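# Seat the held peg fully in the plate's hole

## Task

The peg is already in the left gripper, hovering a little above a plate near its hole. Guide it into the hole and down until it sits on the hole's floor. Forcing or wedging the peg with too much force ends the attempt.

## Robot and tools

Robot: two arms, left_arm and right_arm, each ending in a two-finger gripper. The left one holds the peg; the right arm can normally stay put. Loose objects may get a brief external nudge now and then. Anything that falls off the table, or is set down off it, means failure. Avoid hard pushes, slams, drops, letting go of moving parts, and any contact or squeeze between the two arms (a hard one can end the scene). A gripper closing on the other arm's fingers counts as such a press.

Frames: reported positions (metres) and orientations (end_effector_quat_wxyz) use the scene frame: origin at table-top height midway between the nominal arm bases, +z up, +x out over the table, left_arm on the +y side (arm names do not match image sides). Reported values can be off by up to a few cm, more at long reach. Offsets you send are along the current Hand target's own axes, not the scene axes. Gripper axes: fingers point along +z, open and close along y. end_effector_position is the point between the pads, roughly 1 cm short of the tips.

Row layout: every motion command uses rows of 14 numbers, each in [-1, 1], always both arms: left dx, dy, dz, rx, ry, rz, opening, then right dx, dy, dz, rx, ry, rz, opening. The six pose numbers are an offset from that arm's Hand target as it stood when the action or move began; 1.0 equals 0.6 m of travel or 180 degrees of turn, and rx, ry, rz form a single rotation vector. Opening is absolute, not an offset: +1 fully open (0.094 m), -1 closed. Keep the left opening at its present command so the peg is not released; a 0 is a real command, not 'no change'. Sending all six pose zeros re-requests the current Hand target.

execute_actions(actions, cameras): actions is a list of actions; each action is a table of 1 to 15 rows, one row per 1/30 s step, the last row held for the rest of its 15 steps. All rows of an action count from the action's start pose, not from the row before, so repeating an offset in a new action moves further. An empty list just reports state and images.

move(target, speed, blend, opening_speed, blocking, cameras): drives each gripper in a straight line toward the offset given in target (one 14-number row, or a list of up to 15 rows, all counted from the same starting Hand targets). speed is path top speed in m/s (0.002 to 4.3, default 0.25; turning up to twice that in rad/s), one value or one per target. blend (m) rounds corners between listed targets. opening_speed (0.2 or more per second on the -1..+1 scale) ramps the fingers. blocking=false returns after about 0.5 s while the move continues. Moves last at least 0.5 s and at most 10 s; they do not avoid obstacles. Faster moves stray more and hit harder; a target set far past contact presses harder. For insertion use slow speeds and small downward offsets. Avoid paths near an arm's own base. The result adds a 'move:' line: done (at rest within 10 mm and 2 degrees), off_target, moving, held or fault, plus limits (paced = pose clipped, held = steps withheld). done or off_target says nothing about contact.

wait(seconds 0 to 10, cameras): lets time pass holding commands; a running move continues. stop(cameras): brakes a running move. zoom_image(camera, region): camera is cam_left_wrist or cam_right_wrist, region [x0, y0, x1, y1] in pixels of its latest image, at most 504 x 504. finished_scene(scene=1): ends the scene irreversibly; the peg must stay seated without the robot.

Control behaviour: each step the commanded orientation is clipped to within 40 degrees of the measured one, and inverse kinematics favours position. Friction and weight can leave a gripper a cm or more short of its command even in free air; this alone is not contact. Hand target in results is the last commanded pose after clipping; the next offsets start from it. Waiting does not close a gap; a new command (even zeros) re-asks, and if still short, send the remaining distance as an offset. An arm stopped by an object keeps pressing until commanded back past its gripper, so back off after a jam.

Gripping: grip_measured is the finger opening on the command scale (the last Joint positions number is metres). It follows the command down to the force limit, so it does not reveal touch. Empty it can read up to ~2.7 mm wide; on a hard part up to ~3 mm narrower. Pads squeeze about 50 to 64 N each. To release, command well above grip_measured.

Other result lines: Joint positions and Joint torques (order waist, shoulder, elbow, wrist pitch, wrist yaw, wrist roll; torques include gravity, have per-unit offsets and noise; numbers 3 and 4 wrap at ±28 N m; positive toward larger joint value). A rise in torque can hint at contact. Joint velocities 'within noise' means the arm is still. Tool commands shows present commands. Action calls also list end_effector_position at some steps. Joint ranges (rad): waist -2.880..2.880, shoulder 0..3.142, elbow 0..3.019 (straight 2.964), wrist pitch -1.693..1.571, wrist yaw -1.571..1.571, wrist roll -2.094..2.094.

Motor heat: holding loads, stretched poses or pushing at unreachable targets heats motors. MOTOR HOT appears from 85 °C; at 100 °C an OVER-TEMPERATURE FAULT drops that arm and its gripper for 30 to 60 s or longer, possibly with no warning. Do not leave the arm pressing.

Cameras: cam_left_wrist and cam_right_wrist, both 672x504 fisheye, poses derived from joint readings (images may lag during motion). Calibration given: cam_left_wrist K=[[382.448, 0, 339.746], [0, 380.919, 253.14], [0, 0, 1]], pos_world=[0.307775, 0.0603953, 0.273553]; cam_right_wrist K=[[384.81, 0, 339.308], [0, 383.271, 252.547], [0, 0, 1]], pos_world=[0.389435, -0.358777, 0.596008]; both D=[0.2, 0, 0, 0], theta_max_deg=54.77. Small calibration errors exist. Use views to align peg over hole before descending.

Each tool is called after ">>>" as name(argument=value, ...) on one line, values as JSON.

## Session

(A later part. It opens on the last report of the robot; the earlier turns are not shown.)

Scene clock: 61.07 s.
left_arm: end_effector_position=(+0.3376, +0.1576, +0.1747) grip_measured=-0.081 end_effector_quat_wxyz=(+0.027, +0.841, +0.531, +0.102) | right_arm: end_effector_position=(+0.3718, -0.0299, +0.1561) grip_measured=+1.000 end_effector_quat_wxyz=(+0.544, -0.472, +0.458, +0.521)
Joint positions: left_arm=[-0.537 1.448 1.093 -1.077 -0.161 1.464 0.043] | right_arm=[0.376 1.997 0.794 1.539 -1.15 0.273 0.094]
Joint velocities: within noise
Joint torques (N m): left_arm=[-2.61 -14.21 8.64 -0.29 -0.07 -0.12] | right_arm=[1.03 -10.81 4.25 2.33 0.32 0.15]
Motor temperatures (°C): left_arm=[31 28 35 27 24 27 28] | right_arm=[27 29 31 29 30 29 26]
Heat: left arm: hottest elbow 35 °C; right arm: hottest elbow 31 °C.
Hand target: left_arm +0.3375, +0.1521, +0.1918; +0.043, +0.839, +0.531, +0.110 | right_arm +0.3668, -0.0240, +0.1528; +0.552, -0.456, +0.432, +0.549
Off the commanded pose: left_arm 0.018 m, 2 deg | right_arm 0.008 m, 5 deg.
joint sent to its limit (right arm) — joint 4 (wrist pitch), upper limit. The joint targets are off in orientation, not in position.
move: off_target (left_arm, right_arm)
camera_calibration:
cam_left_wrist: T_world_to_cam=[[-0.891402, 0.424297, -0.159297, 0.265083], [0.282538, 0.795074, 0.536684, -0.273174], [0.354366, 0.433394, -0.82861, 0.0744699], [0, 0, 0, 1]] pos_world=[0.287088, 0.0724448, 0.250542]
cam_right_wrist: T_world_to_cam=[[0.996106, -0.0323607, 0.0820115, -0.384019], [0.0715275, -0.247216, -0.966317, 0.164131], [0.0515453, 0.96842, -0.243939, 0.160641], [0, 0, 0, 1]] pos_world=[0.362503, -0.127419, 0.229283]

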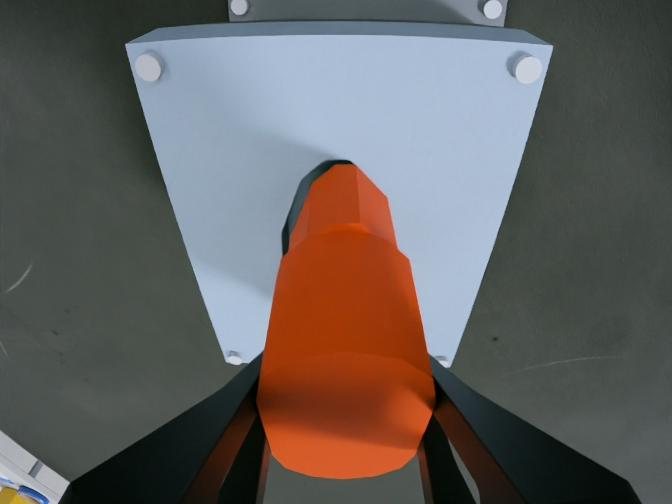

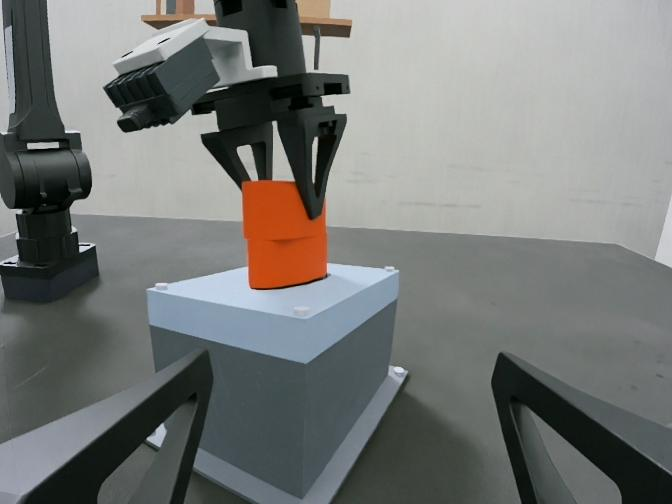

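>>> move(target=[0.0092,0.0016,-0.032,0,0,0,-1,0,0,0,0,0,0,1], speed=0.08)

>>> zoom_image(camera="cam_left_wrist", region=[250, 110, 410, 270])

>>> zoom_image(camera="cam_right_wrist", region=[220, 180, 360, 320])

Scene clock: 62.33 s.
left_arm: end_effector_position=(+0.3267, +0.1645, +0.1849) grip_measured=-0.081 end_effector_quat_wxyz=(+0.017, +0.842, +0.531, +0.097) | right_arm: end_effector_position=(+0.3718, -0.0299, +0.1561) grip_measured=+1.000 end_effector_quat_wxyz=(+0.544, -0.472, +0.458, +0.521)
Joint positions: left_arm=[-0.537 1.419 1.093 -1.129 -0.161 1.463 0.043] | right_arm=[0.376 1.997 0.794 1.539 -1.15 0.273 0.094]
Joint velocities: within noise
Joint torques (N m): left_arm=[-2.14 -13.45 10.67 -0.34 -0.03 -0.04] | right_arm=[1.08 -10.75 4.23 2.36 0.32 0.16]
Motor temperatures (°C): left_arm=[31 28 35 27 24 27 28] | right_arm=[27 29 31 29 30 29 26]
Heat: left arm: hottest elbow 35 °C; right arm: hottest elbow 31 °C.
Hand target: left_arm +0.3363, +0.1558, +0.2115; +0.043, +0.839, +0.531, +0.110 | right_arm +0.3668, -0.0240, +0.1528; +0.552, -0.456, +0.432, +0.549
Off the commanded pose: left_arm 0.030 m, 3 deg | right_arm 0.008 m, 5 deg.
joint sent to its limit (right arm) — joint 4 (wrist pitch), upper limit. The joint targets are off in orientation, not in position.
move: off_target (left_arm, right_arm)
camera_calibration:
cam_left_wrist: T_world_to_cam=[[-0.894603, 0.425394, -0.136838, 0.250641], [0.292375, 0.788787, 0.540678, -0.28394], [0.337938, 0.443684, -0.830026, 0.0876997], [0, 0, 0, 1]] pos_world=[0.277604, 0.0784357, 0.26061]
cam_right_wrist: T_world_to_cam=[[0.996106, -0.0323607, 0.0820115, -0.384019], [0.0715275, -0.247216, -0.966317, 0.164131], [0.0515453, 0.96842, -0.243939, 0.160641], [0, 0, 0, 1]] pos_world=[0.362503, -0.127419, 0.229283]

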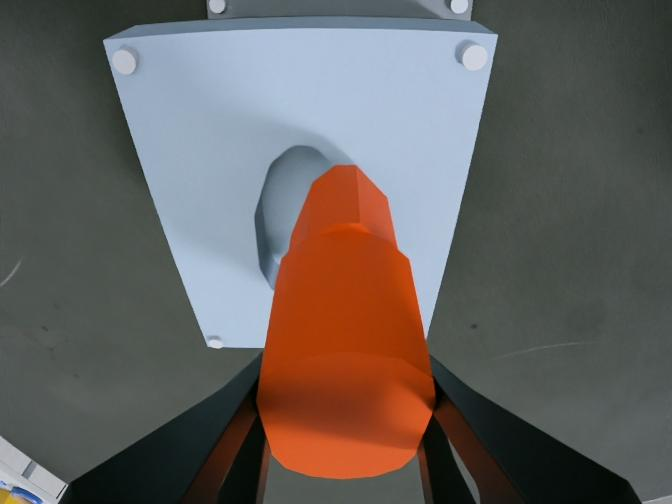

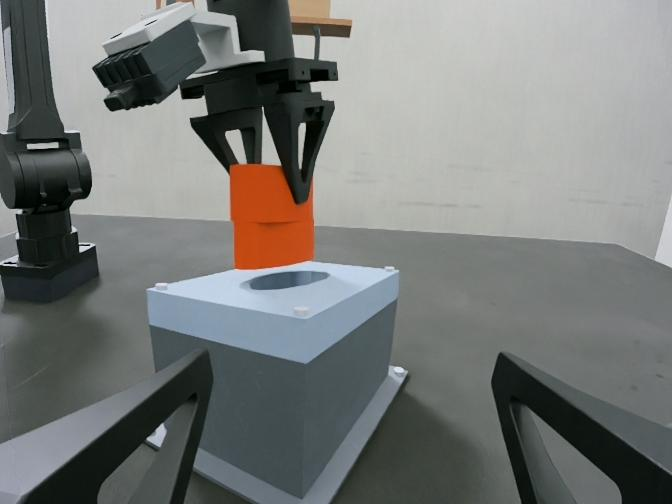

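Scaled by 3.150 from the camera's 672x504 image, which has a finer 960x720 frame.

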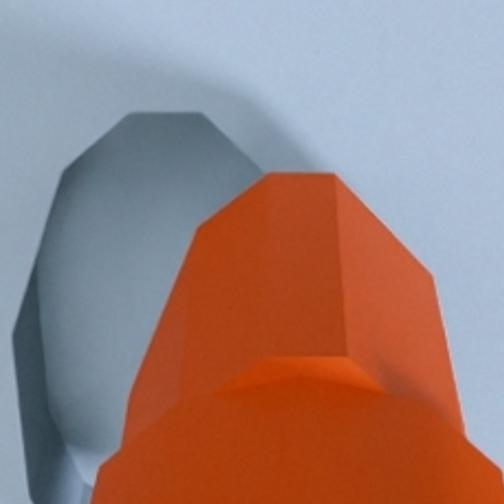

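Scaled by 3.600 from the camera's 672x504 image, which has a finer 960x720 frame.

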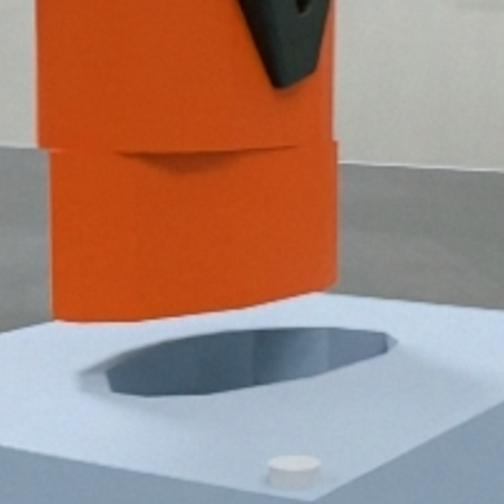

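>>> move(target=[[0.0158,0.0187,-0.0517,0,0,0,-1,0,0,0,0,0,0,1],[0.0105,0.0005,0.0265,0,0,0,-1,0,0,0,0,0,0,1]], speed=0.06, cameras=["cam_left_wrist","cam_right_wrist"])

>>> zoom_image(camera="cam_left_wrist", region=[270, 110, 410, 250])

>>> zoom_image(camera="cam_right_wrist", region=[220, 180, 360, 320])

Scene clock: 64.80 s.
left_arm: end_effector_position=(+0.3373, +0.1595, +0.1953) grip_measured=-0.081 end_effector_quat_wxyz=(+0.035, +0.841, +0.529, +0.106) | right_arm: end_effector_position=(+0.3718, -0.0299, +0.1561) grip_measured=+1.000 end_effector_quat_wxyz=(+0.544, -0.472, +0.458, +0.521)
Joint positions: left_arm=[-0.534 1.416 1.115 -1.113 -0.16 1.472 0.043] | right_arm=[0.376 1.997 0.794 1.539 -1.15 0.273 0.094]
Joint velocities: within noise
Joint torques (N m): left_arm=[-0.85 -11.87 7.75 0.68 0.08 0.09] | right_arm=[0.97 -10.81 4.23 2.33 0.32 0.16]
Motor temperatures (°C): left_arm=[31 28 35 27 24 27 28] | right_arm=[27 29 31 29 30 29 26]
Heat: left arm: hottest elbow 35 °C; right arm: hottest elbow 31 °C.
Hand target: left_arm +0.3427, +0.1621, +0.1968; +0.042, +0.839, +0.531, +0.110 | right_arm +0.3668, -0.0240, +0.1528; +0.552, -0.456, +0.432, +0.549
Off the commanded pose: left_arm 0.006 m, 1 deg | right_arm 0.008 m, 5 deg.
joint sent to its limit (right arm) — joint 4 (wrist pitch), upper limit. The joint targets are off in orientation, not in position.
move: off_target (right_arm)
camera_calibration:
cam_left_wrist: T_world_to_cam=[[-0.886828, 0.427129, -0.176343, 0.268559], [0.278252, 0.798263, 0.534184, -0.284214], [0.368933, 0.424661, -0.826771, 0.0869451], [0, 0, 0, 1]] pos_world=[0.285172, 0.0752464, 0.271065]
cam_right_wrist: T_world_to_cam=[[0.996106, -0.0323607, 0.0820115, -0.384019], [0.0715275, -0.247216, -0.966317, 0.164131], [0.0515453, 0.96842, -0.243939, 0.160641], [0, 0, 0, 1]] pos_world=[0.362503, -0.127419, 0.229283]

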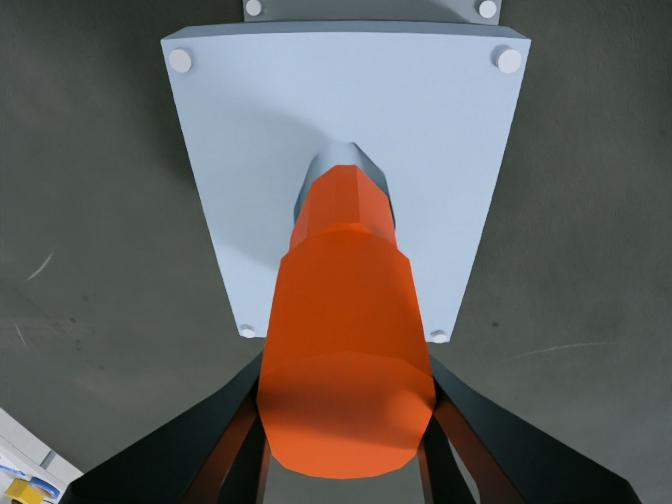

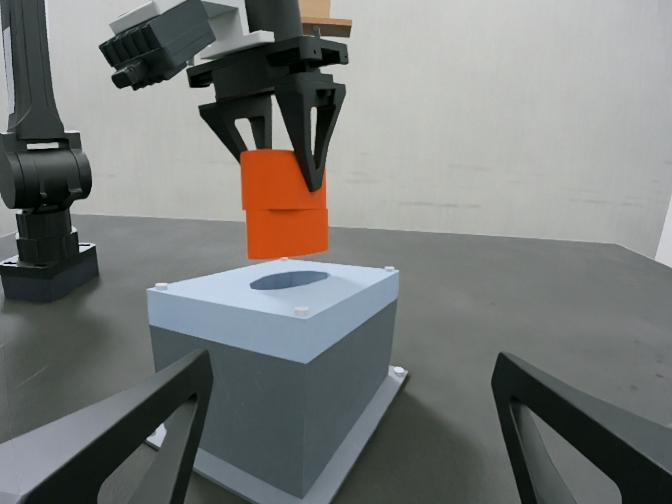

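Scaled by 3.600 from the camera's 672x504 image, which has a finer 960x720 frame.

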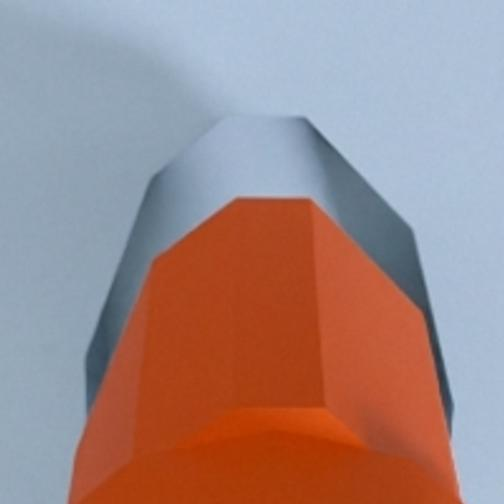

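Scaled by 3.600 from the camera's 672x504 image, which has a finer 960x720 frame.

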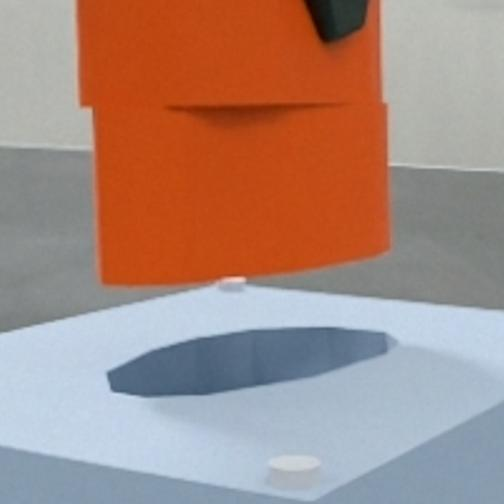

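>>> move(target=[-0.0032,0.0002,0.0202,0,0,0,-1,0,0,0,0,0,0,1], speed=0.05)

>>> zoom_image(camera="cam_left_wrist", region=[270, 110, 410, 250])

>>> zoom_image(camera="cam_right_wrist", region=[220, 180, 360, 320])

Scene clock: 65.93 s.
left_arm: end_effector_position=(+0.3395, +0.1581, +0.1840) grip_measured=-0.081 end_effector_quat_wxyz=(+0.036, +0.841, +0.529, +0.106) | right_arm: end_effector_position=(+0.3718, -0.0299, +0.1561) grip_measured=+1.000 end_effector_quat_wxyz=(+0.544, -0.472, +0.458, +0.521)
Joint positions: left_arm=[-0.534 1.431 1.099 -1.08 -0.16 1.472 0.043] | right_arm=[0.376 1.997 0.794 1.539 -1.15 0.273 0.094]
Joint velocities: within noise
Joint torques (N m): left_arm=[-0.85 -12.1 7.64 0.69 0.08 0.09] | right_arm=[1.03 -10.81 4.19 2.32 0.32 0.15]
Motor temperatures (°C): left_arm=[31 28 35 27 24 27 28] | right_arm=[27 29 31 29 30 29 26]
Heat: left arm: hottest elbow 35 °C; right arm: hottest elbow 31 °C.
Hand target: left_arm +0.3448, +0.1609, +0.1850; +0.043, +0.839, +0.531, +0.110 | right_arm +0.3668, -0.0240, +0.1528; +0.552, -0.456, +0.432, +0.549
Off the commanded pose: left_arm 0.006 m, 1 deg | right_arm 0.008 m, 5 deg.
joint sent to its limit (right arm) — joint 4 (wrist pitch), upper limit. The joint targets are off in orientation, not in position.
move: off_target (right_arm)
camera_calibration:
cam_left_wrist: T_world_to_cam=[[-0.886588, 0.426988, -0.177886, 0.269307], [0.277554, 0.798718, 0.533866, -0.277423], [0.370035, 0.423946, -0.826646, 0.077003], [0, 0, 0, 1]] pos_world=[0.287271, 0.0739471, 0.259667]
cam_right_wrist: T_world_to_cam=[[0.996106, -0.0323607, 0.0820115, -0.384019], [0.0715275, -0.247216, -0.966317, 0.164131], [0.0515453, 0.96842, -0.243939, 0.160641], [0, 0, 0, 1]] pos_world=[0.362503, -0.127419, 0.229283]

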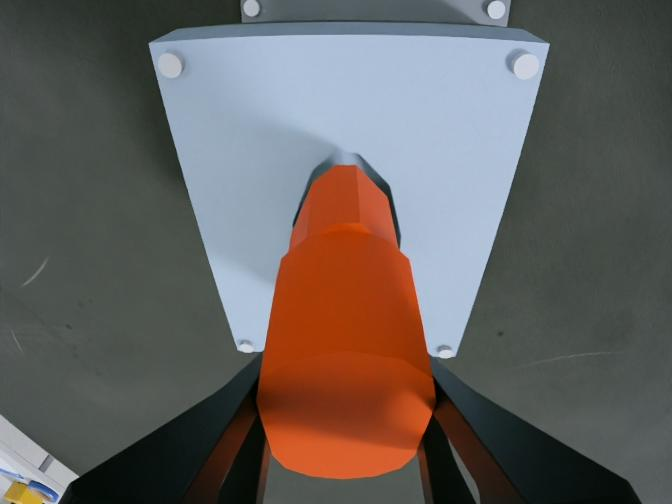

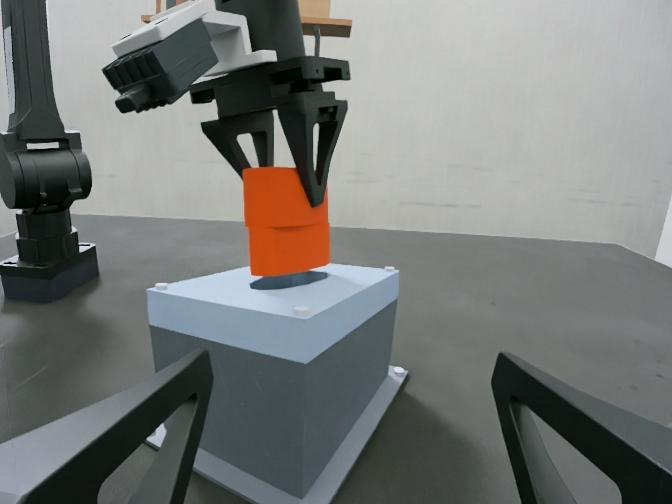

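Scaled by 3.600 from the camera's 672x504 image, which has a finer 960x720 frame.

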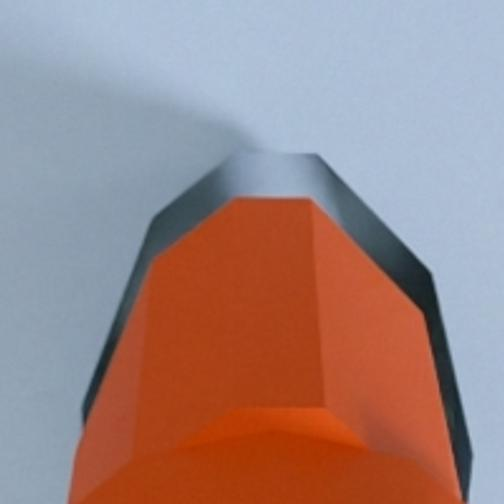

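Scaled by 3.600 from the camera's 672x504 image, which has a finer 960x720 frame.

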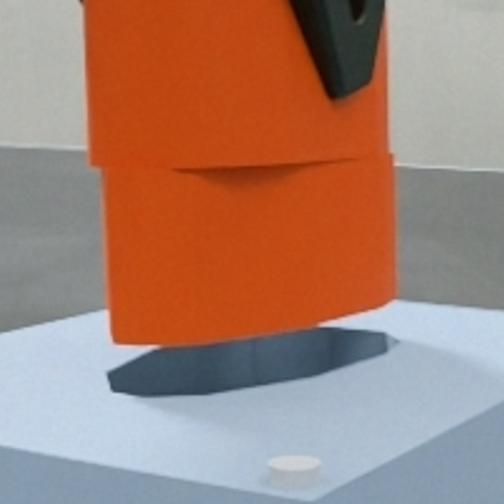

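>>> move(target=[-0.0052,-0.0011,0.0201,0,0,0,-1,0,0,0,0,0,0,1], speed=0.03)

>>> zoom_image(camera="cam_left_wrist", region=[270, 110, 410, 250])

>>> zoom_image(camera="cam_right_wrist", region=[220, 180, 360, 320])

Scene clock: 68.17 s.
left_arm: end_effector_position=(+0.3407, +0.1573, +0.1723) grip_measured=-0.081 end_effector_quat_wxyz=(+0.036, +0.841, +0.529, +0.106) | right_arm: end_effector_position=(+0.3718, -0.0299, +0.1561) grip_measured=+1.000 end_effector_quat_wxyz=(+0.544, -0.472, +0.458, +0.521)
Joint positions: left_arm=[-0.534 1.446 1.082 -1.048 -0.16 1.472 0.043] | right_arm=[0.376 1.997 0.794 1.539 -1.15 0.273 0.094]
Joint velocities: within noise
Joint torques (N m): left_arm=[-1.08 -11.93 7.57 0.73 0.05 0.05] | right_arm=[1.08 -10.75 4.22 2.35 0.32 0.16]
Motor temperatures (°C): left_arm=[31 28 35 27 24 27 28] | right_arm=[27 29 31 29 30 29 26]
Heat: left arm: hottest elbow 35 °C; right arm: hottest elbow 31 °C.
Hand target: left_arm +0.3457, +0.1589, +0.1726; +0.043, +0.839, +0.531, +0.110 | right_arm +0.3668, -0.0240, +0.1528; +0.552, -0.456, +0.432, +0.549
Off the commanded pose: left_arm 0.005 m, 1 deg | right_arm 0.008 m, 5 deg.
joint sent to its limit (right arm) — joint 4 (wrist pitch), upper limit. The joint targets are off in orientation, not in position.
move: off_target (right_arm)
camera_calibration:
cam_left_wrist: T_world_to_cam=[[-0.886442, 0.427352, -0.177739, 0.268544], [0.278045, 0.798691, 0.533651, -0.271011], [0.370015, 0.423631, -0.826816, 0.06738], [0, 0, 0, 1]] pos_world=[0.28847, 0.0731467, 0.248067]
cam_right_wrist: T_world_to_cam=[[0.996106, -0.0323607, 0.0820115, -0.384019], [0.0715275, -0.247216, -0.966317, 0.164131], [0.0515453, 0.96842, -0.243939, 0.160641], [0, 0, 0, 1]] pos_world=[0.362503, -0.127419, 0.229283]

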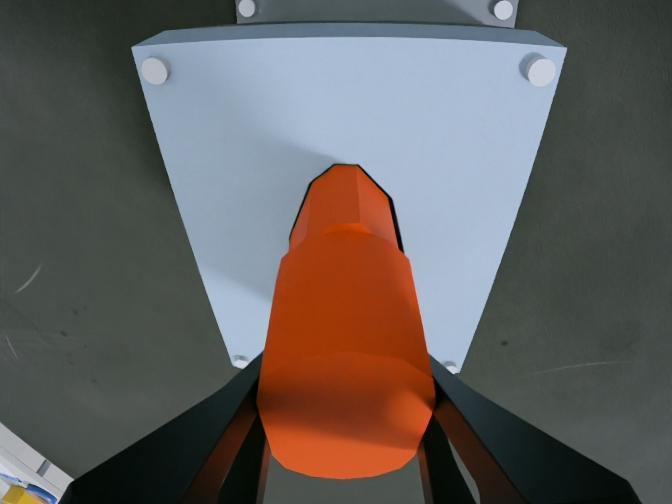

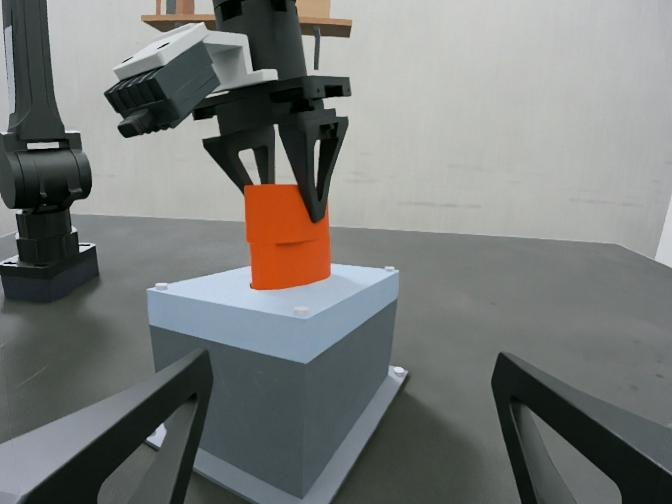

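Scaled by 3.600 from the camera's 672x504 image, which has a finer 960x720 frame.

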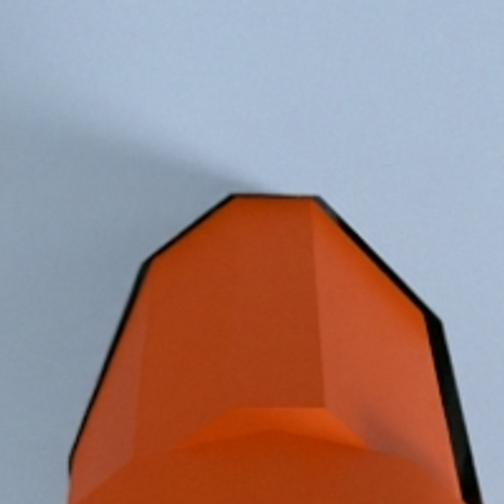

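Scaled by 3.600 from the camera's 672x504 image, which has a finer 960x720 frame.

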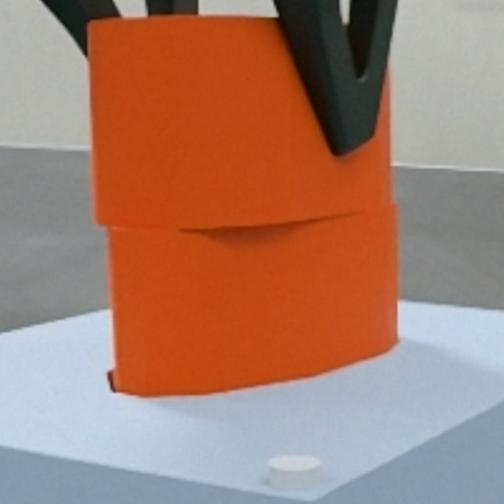

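>>> move(target=[-0.0009,-0.0009,0.0083,0,0,0,-1,0,0,0,0,0,0,1], speed=0.03)

>>> zoom_image(camera="cam_left_wrist", region=[270, 110, 410, 250])

>>> zoom_image(camera="cam_right_wrist", region=[220, 180, 360, 320])

Scene clock: 69.37 s.
left_arm: end_effector_position=(+0.3410, +0.1571, +0.1675) grip_measured=-0.081 end_effector_quat_wxyz=(+0.036, +0.841, +0.529, +0.106) | right_arm: end_effector_position=(+0.3718, -0.0299, +0.1561) grip_measured=+1.000 end_effector_quat_wxyz=(+0.544, -0.472, +0.458, +0.521)
Joint positions: left_arm=[-0.534 1.451 1.075 -1.035 -0.16 1.472 0.043] | right_arm=[0.376 1.997 0.794 1.539 -1.15 0.273 0.094]
Joint velocities: within noise
Joint torques (N m): left_arm=[-1.08 -11.99 7.53 0.7 0.05 0.06] | right_arm=[1.08 -10.75 4.25 2.3 0.32 0.15]
Motor temperatures (°C): left_arm=[31 28 35 27 24 27 28] | right_arm=[27 29 31 29 30 29 26]
Heat: left arm: hottest elbow 35 °C; right arm: hottest elbow 31 °C.
Hand target: left_arm +0.3461, +0.1588, +0.1675; +0.042, +0.839, +0.531, +0.110 | right_arm +0.3668, -0.0240, +0.1528; +0.552, -0.456, +0.432, +0.549
Off the commanded pose: left_arm 0.005 m, 1 deg | right_arm 0.008 m, 5 deg.
joint sent to its limit (right arm) — joint 4 (wrist pitch), upper limit. The joint targets are off in orientation, not in position.
move: off_target (right_arm)
camera_calibration:
cam_left_wrist: T_world_to_cam=[[-0.886442, 0.427352, -0.177739, 0.268042], [0.278045, 0.798691, 0.533651, -0.268373], [0.370015, 0.423631, -0.826816, 0.063385], [0, 0, 0, 1]] pos_world=[0.28877, 0.0729467, 0.243267]
cam_right_wrist: T_world_to_cam=[[0.996106, -0.0323607, 0.0820115, -0.384019], [0.0715275, -0.247216, -0.966317, 0.164131], [0.0515453, 0.96842, -0.243939, 0.160641], [0, 0, 0, 1]] pos_world=[0.362503, -0.127419, 0.229283]

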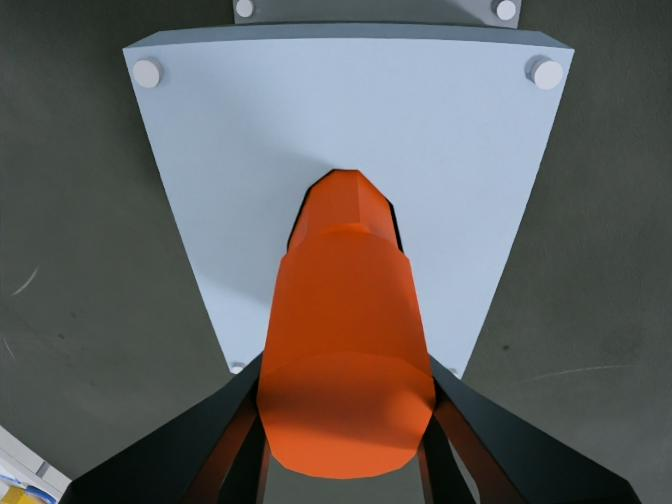

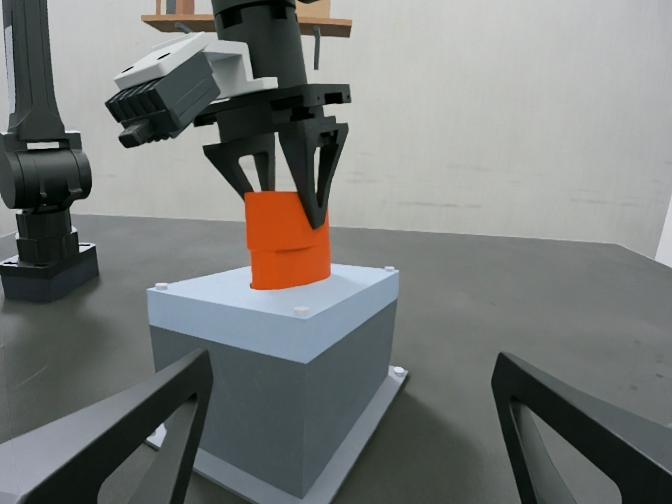

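Scaled by 3.600 from the camera's 672x504 image, which has a finer 960x720 frame.

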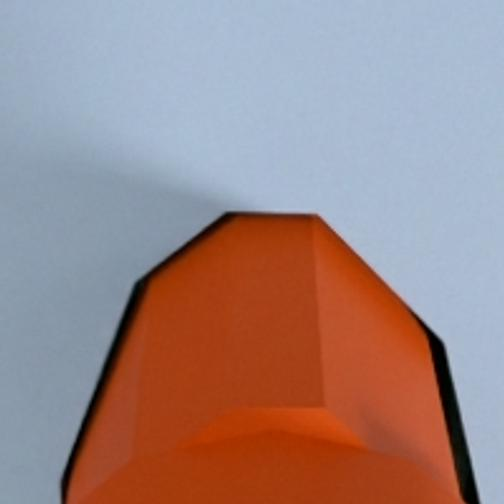

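Scaled by 3.600 from the camera's 672x504 image, which has a finer 960x720 frame.

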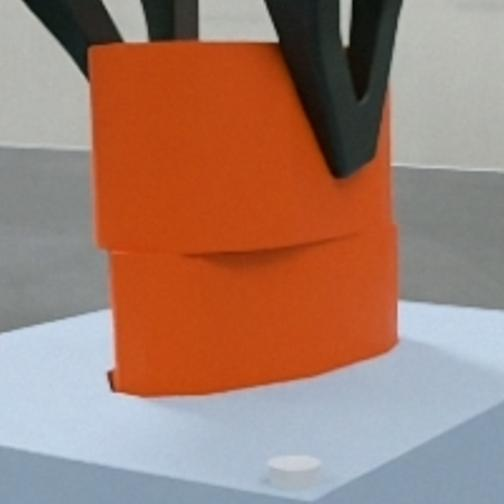

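>>> move(target=[-0.0012,-0.0015,0.0083,0,0,0,-1,0,0,0,0,0,0,1], speed=0.03)

>>> zoom_image(camera="cam_left_wrist", region=[270, 110, 410, 250])

>>> zoom_image(camera="cam_right_wrist", region=[220, 180, 360, 320])

Scene clock: 70.33 s.
left_arm: end_effector_position=(+0.3411, +0.1570, +0.1626) grip_measured=-0.081 end_effector_quat_wxyz=(+0.036, +0.841, +0.529, +0.106) | right_arm: end_effector_position=(+0.3718, -0.0299, +0.1561) grip_measured=+1.000 end_effector_quat_wxyz=(+0.544, -0.472, +0.458, +0.521)
Joint positions: left_arm=[-0.534 1.456 1.066 -1.021 -0.159 1.472 0.043] | right_arm=[0.376 1.997 0.794 1.539 -1.15 0.273 0.094]
Joint velocities: within noise
Joint torques (N m): left_arm=[-1.03 -11.93 7.47 0.7 0.04 0.06] | right_arm=[1.08 -10.81 4.23 2.3 0.32 0.15]
Motor temperatures (°C): left_arm=[31 28 35 27 24 27 28] | right_arm=[27 29 31 29 30 29 26]
Heat: left arm: hottest elbow 35 °C; right arm: hottest elbow 31 °C.
Hand target: left_arm +0.3463, +0.1588, +0.1625; +0.043, +0.839, +0.531, +0.110 | right_arm +0.3669, -0.0240, +0.1528; +0.552, -0.456, +0.432, +0.549
Off the commanded pose: left_arm 0.005 m, 1 deg | right_arm 0.008 m, 5 deg.
joint sent to its limit (right arm) — joint 4 (wrist pitch), upper limit. The joint targets are off in orientation, not in position.
move: off_target (right_arm)
camera_calibration:
cam_left_wrist: T_world_to_cam=[[-0.886335, 0.427277, -0.178454, 0.267465], [0.277836, 0.799044, 0.533231, -0.265625], [0.370429, 0.42304, -0.826934, 0.0593739], [0, 0, 0, 1]] pos_world=[0.28887, 0.0728473, 0.238468]
cam_right_wrist: T_world_to_cam=[[0.996106, -0.0323607, 0.0820115, -0.384019], [0.0715275, -0.247216, -0.966317, 0.164131], [0.0515453, 0.96842, -0.243939, 0.160641], [0, 0, 0, 1]] pos_world=[0.362503, -0.127419, 0.229283]

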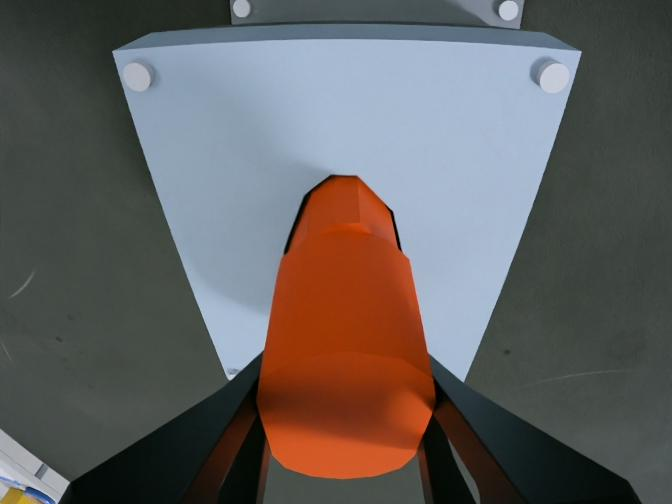

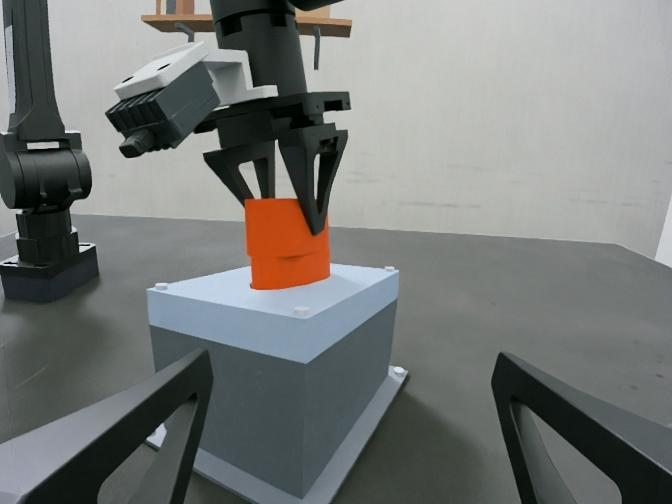

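Scaled by 3.600 from the camera's 672x504 image, which has a finer 960x720 frame.

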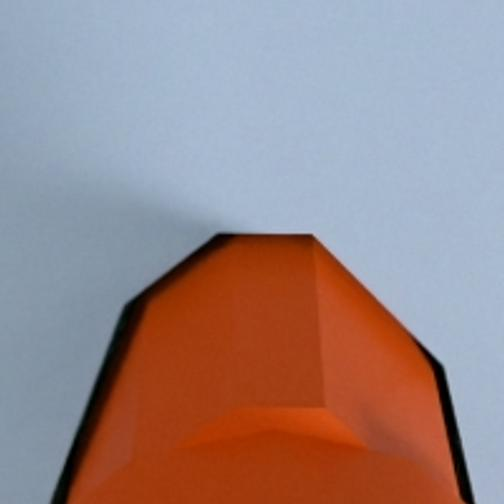

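Scaled by 3.600 from the camera's 672x504 image, which has a finer 960x720 frame.

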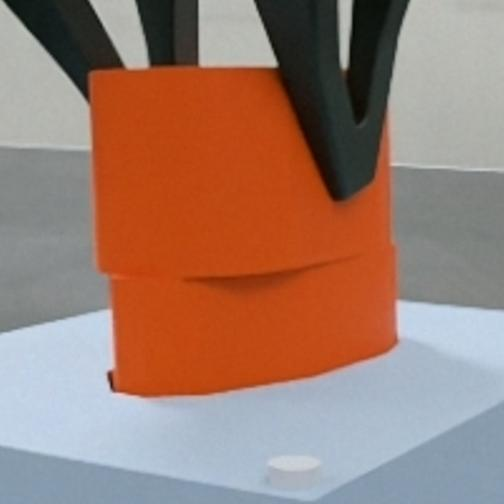

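>>> move(target=[-0.0016,-0.0001,0.0083,0,0,0,-1,0,0,0,0,0,0,1], speed=0.03)

>>> zoom_image(camera="cam_left_wrist", region=[270, 110, 410, 250])

>>> zoom_image(camera="cam_right_wrist", region=[220, 180, 360, 320])

Scene clock: 71.33 s.
left_arm: end_effector_position=(+0.3413, +0.1566, +0.1574) grip_measured=-0.081 end_effector_quat_wxyz=(+0.036, +0.841, +0.529, +0.105) | right_arm: end_effector_position=(+0.3718, -0.0299, +0.1561) grip_measured=+1.000 end_effector_quat_wxyz=(+0.544, -0.472, +0.458, +0.521)
Joint positions: left_arm=[-0.534 1.464 1.06 -1.009 -0.158 1.472 0.043] | right_arm=[0.376 1.997 0.794 1.539 -1.15 0.273 0.094]
Joint velocities: within noise
Joint torques (N m): left_arm=[-1.08 -11.99 7.47 0.77 -0.02 0.05] | right_arm=[1.14 -10.81 4.23 2.33 0.31 0.15]
Motor temperatures (°C): left_arm=[31 28 35 27 24 27 28] | right_arm=[27 29 31 29 30 29 26]
Heat: left arm: hottest elbow 35 °C; right arm: hottest elbow 31 °C.
Hand target: left_arm +0.3469, +0.1582, +0.1575; +0.043, +0.839, +0.531, +0.110 | right_arm +0.3669, -0.0240, +0.1528; +0.552, -0.456, +0.432, +0.549
Off the commanded pose: left_arm 0.006 m, 1 deg | right_arm 0.008 m, 5 deg.
joint sent to its limit (right arm) — joint 4 (wrist pitch), upper limit. The joint targets are off in orientation, not in position.
move: off_target (right_arm)
camera_calibration:
cam_left_wrist: T_world_to_cam=[[-0.88667, 0.427404, -0.176471, 0.266646], [0.279153, 0.799016, 0.532584, -0.262951], [0.368632, 0.422964, -0.827775, 0.0557714], [0, 0, 0, 1]] pos_world=[0.289272, 0.0725471, 0.233265]
cam_right_wrist: T_world_to_cam=[[0.996106, -0.0323607, 0.0820115, -0.384019], [0.0715275, -0.247216, -0.966317, 0.164131], [0.0515453, 0.96842, -0.243939, 0.160641], [0, 0, 0, 1]] pos_world=[0.362503, -0.127419, 0.229283]

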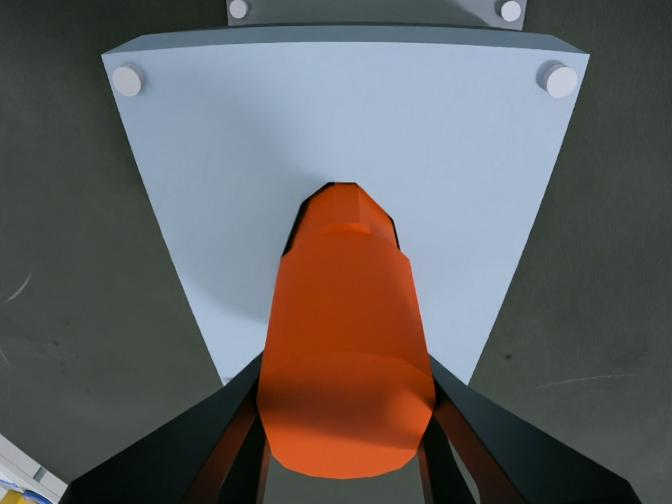

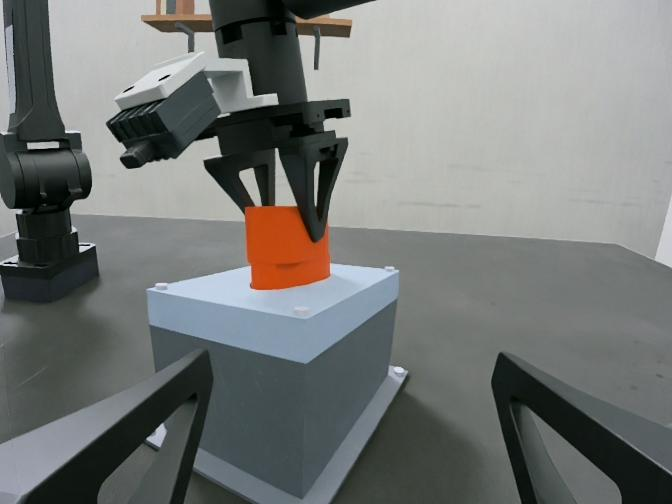

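Scaled by 3.600 from the camera's 672x504 image, which has a finer 960x720 frame.

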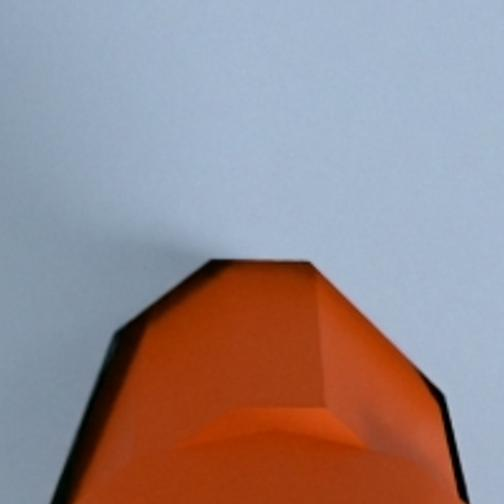

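Scaled by 3.600 from the camera's 672x504 image, which has a finer 960x720 frame.

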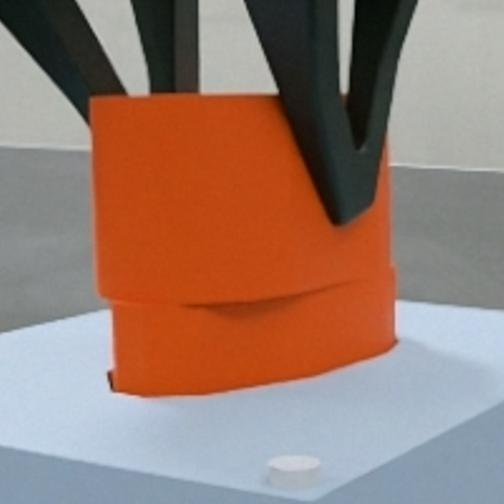

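>>> move(target=[-0.0018,0.0002,0.0083,0,0,0,-1,0,0,0,0,0,0,1], speed=0.03)

>>> zoom_image(camera="cam_left_wrist", region=[270, 110, 410, 250])

Scene clock: 72.17 s.
left_arm: end_effector_position=(+0.3414, +0.1563, +0.1550) grip_measured=-0.081 end_effector_quat_wxyz=(+0.036, +0.841, +0.529, +0.105) | right_arm: end_effector_position=(+0.3718, -0.0299, +0.1561) grip_measured=+1.000 end_effector_quat_wxyz=(+0.544, -0.472, +0.458, +0.521)
Joint positions: left_arm=[-0.534 1.467 1.056 -1.002 -0.157 1.472 0.043] | right_arm=[0.376 1.997 0.794 1.539 -1.15 0.273 0.094]
Joint velocities: within noise
Joint torques (N m): left_arm=[-1.14 -11.63 7.34 0.99 -0.07 0.05] | right_arm=[1.03 -10.81 4.21 2.3 0.32 0.15]
Motor temperatures (°C): left_arm=[31 28 35 27 24 27 28] | right_arm=[27 29 31 29 30 29 26]
Heat: left arm: hottest elbow 35 °C; right arm: hottest elbow 31 °C.
Hand target: left_arm +0.3477, +0.1574, +0.1525; +0.042, +0.839, +0.531, +0.110 | right_arm +0.3669, -0.0240, +0.1528; +0.552, -0.456, +0.432, +0.549
Off the commanded pose: left_arm 0.007 m, 1 deg | right_arm 0.008 m, 5 deg.
joint sent to its limit (right arm) — joint 4 (wrist pitch), upper limit. The joint targets are off in orientation, not in position.
move: off_target (right_arm)
camera_calibration:
cam_left_wrist: T_world_to_cam=[[-0.886579, 0.427318, -0.177136, 0.266477], [0.279223, 0.799669, 0.531568, -0.261453], [0.368798, 0.421816, -0.828287, 0.0541886], [0, 0, 0, 1]] pos_world=[0.289272, 0.0723481, 0.231066]
cam_right_wrist: T_world_to_cam=[[0.996106, -0.0323607, 0.0820115, -0.384019], [0.0715275, -0.247216, -0.966317, 0.164131], [0.0515453, 0.96842, -0.243939, 0.160641], [0, 0, 0, 1]] pos_world=[0.362503, -0.127419, 0.229283]

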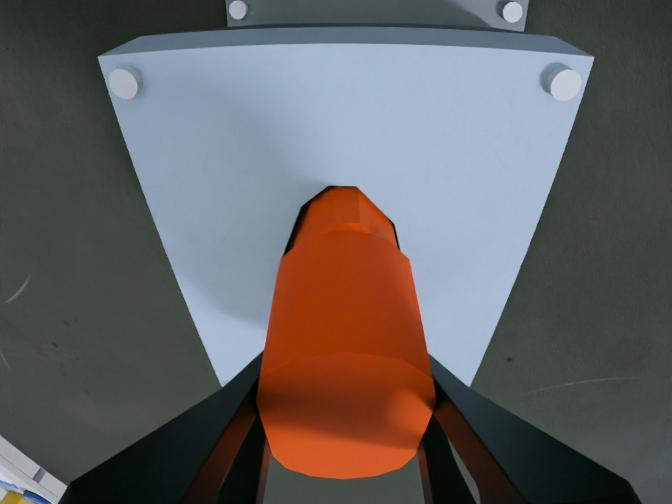

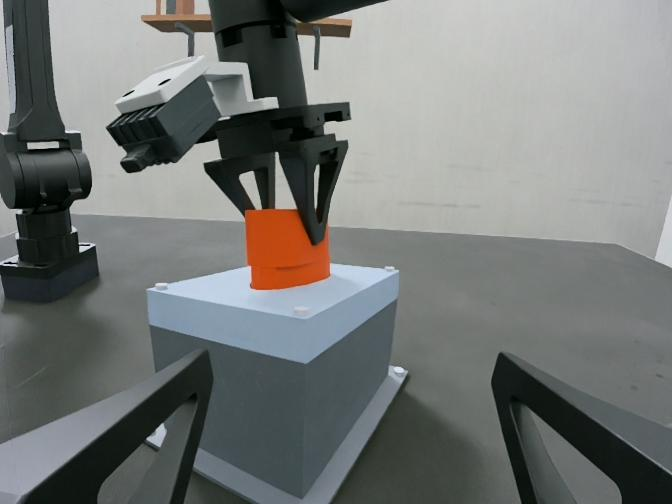

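Scaled by 3.600 from the camera's 672x504 image, which has a finer 960x720 frame.

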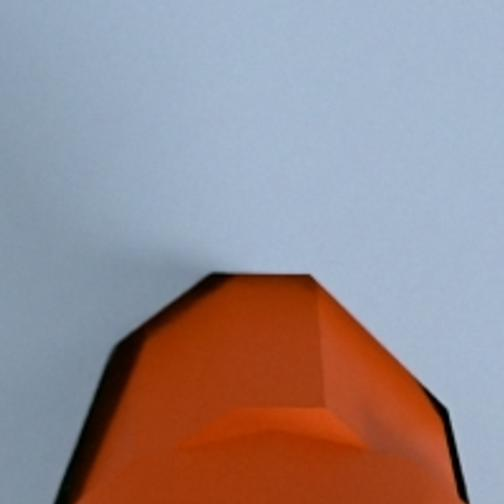

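>>> move(target=[-0.0012,0.0002,0.005,0,0,0,-1,0,0,0,0,0,0,1], speed=0.03)

>>> zoom_image(camera="cam_right_wrist", region=[220, 180, 360, 320])

Scene clock: 73.50 s.
left_arm: end_effector_position=(+0.3415, +0.1562, +0.1550) grip_measured=-0.081 end_effector_quat_wxyz=(+0.037, +0.841, +0.529, +0.105) | right_arm: end_effector_position=(+0.3718, -0.0299, +0.1561) grip_measured=+1.000 end_effector_quat_wxyz=(+0.544, -0.472, +0.458, +0.521)
Joint positions: left_arm=[-0.534 1.467 1.056 -1.001 -0.157 1.472 0.043] | right_arm=[0.376 1.997 0.794 1.539 -1.15 0.273 0.094]
Joint velocities: within noise
Joint torques (N m): left_arm=[-1.14 -11.22 7.12 1.25 -0.07 0.04] | right_arm=[0.97 -10.81 4.22 2.33 0.31 0.16]
Motor temperatures (°C): left_arm=[31 28 35 27 24 27 28] | right_arm=[27 29 30 29 30 29 26]
Heat: left arm: hottest elbow 35 °C; right arm: hottest elbow 30 °C.
Hand target: left_arm +0.3482, +0.1568, +0.1495; +0.042, +0.839, +0.531, +0.110 | right_arm +0.3669, -0.0240, +0.1528; +0.552, -0.456, +0.432, +0.549
Off the commanded pose: left_arm 0.009 m, 1 deg | right_arm 0.008 m, 5 deg.
joint sent to its limit (right arm) — joint 4 (wrist pitch), upper limit. The joint targets are off in orientation, not in position.
move: off_target (right_arm)
camera_calibration:
cam_left_wrist: T_world_to_cam=[[-0.886522, 0.427313, -0.177432, 0.266618], [0.279132, 0.799775, 0.531456, -0.261437], [0.369004, 0.42162, -0.828295, 0.0541086], [0, 0, 0, 1]] pos_world=[0.289371, 0.0723482, 0.231067]
cam_right_wrist: T_world_to_cam=[[0.996106, -0.0323607, 0.0820115, -0.384019], [0.0715275, -0.247216, -0.966317, 0.164131], [0.0515453, 0.96842, -0.243939, 0.160641], [0, 0, 0, 1]] pos_world=[0.362503, -0.127419, 0.229283]

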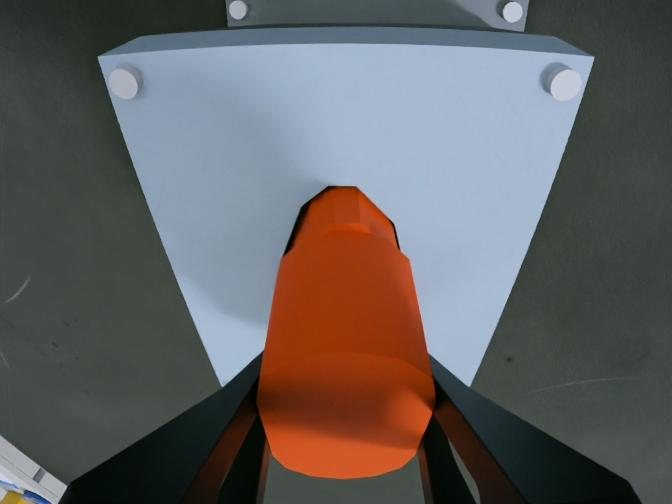

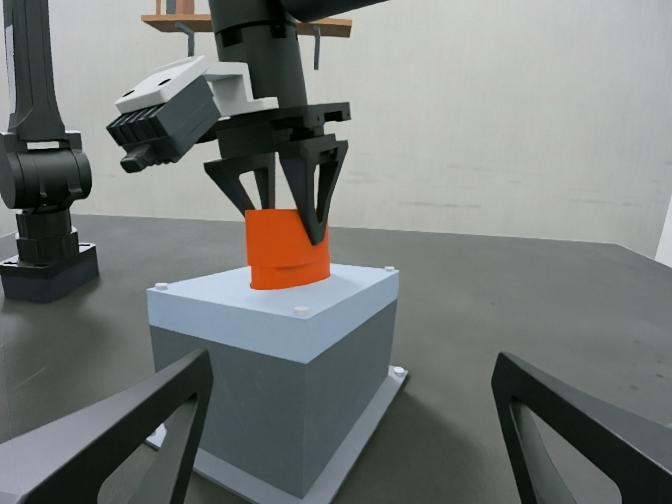

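Scaled by 3.600 from the camera's 672x504 image, which has a finer 960x720 frame.

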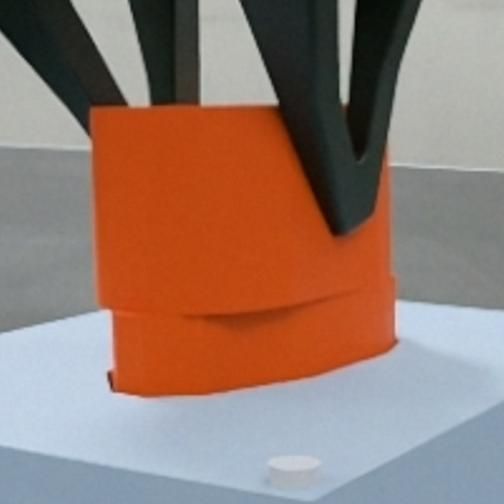

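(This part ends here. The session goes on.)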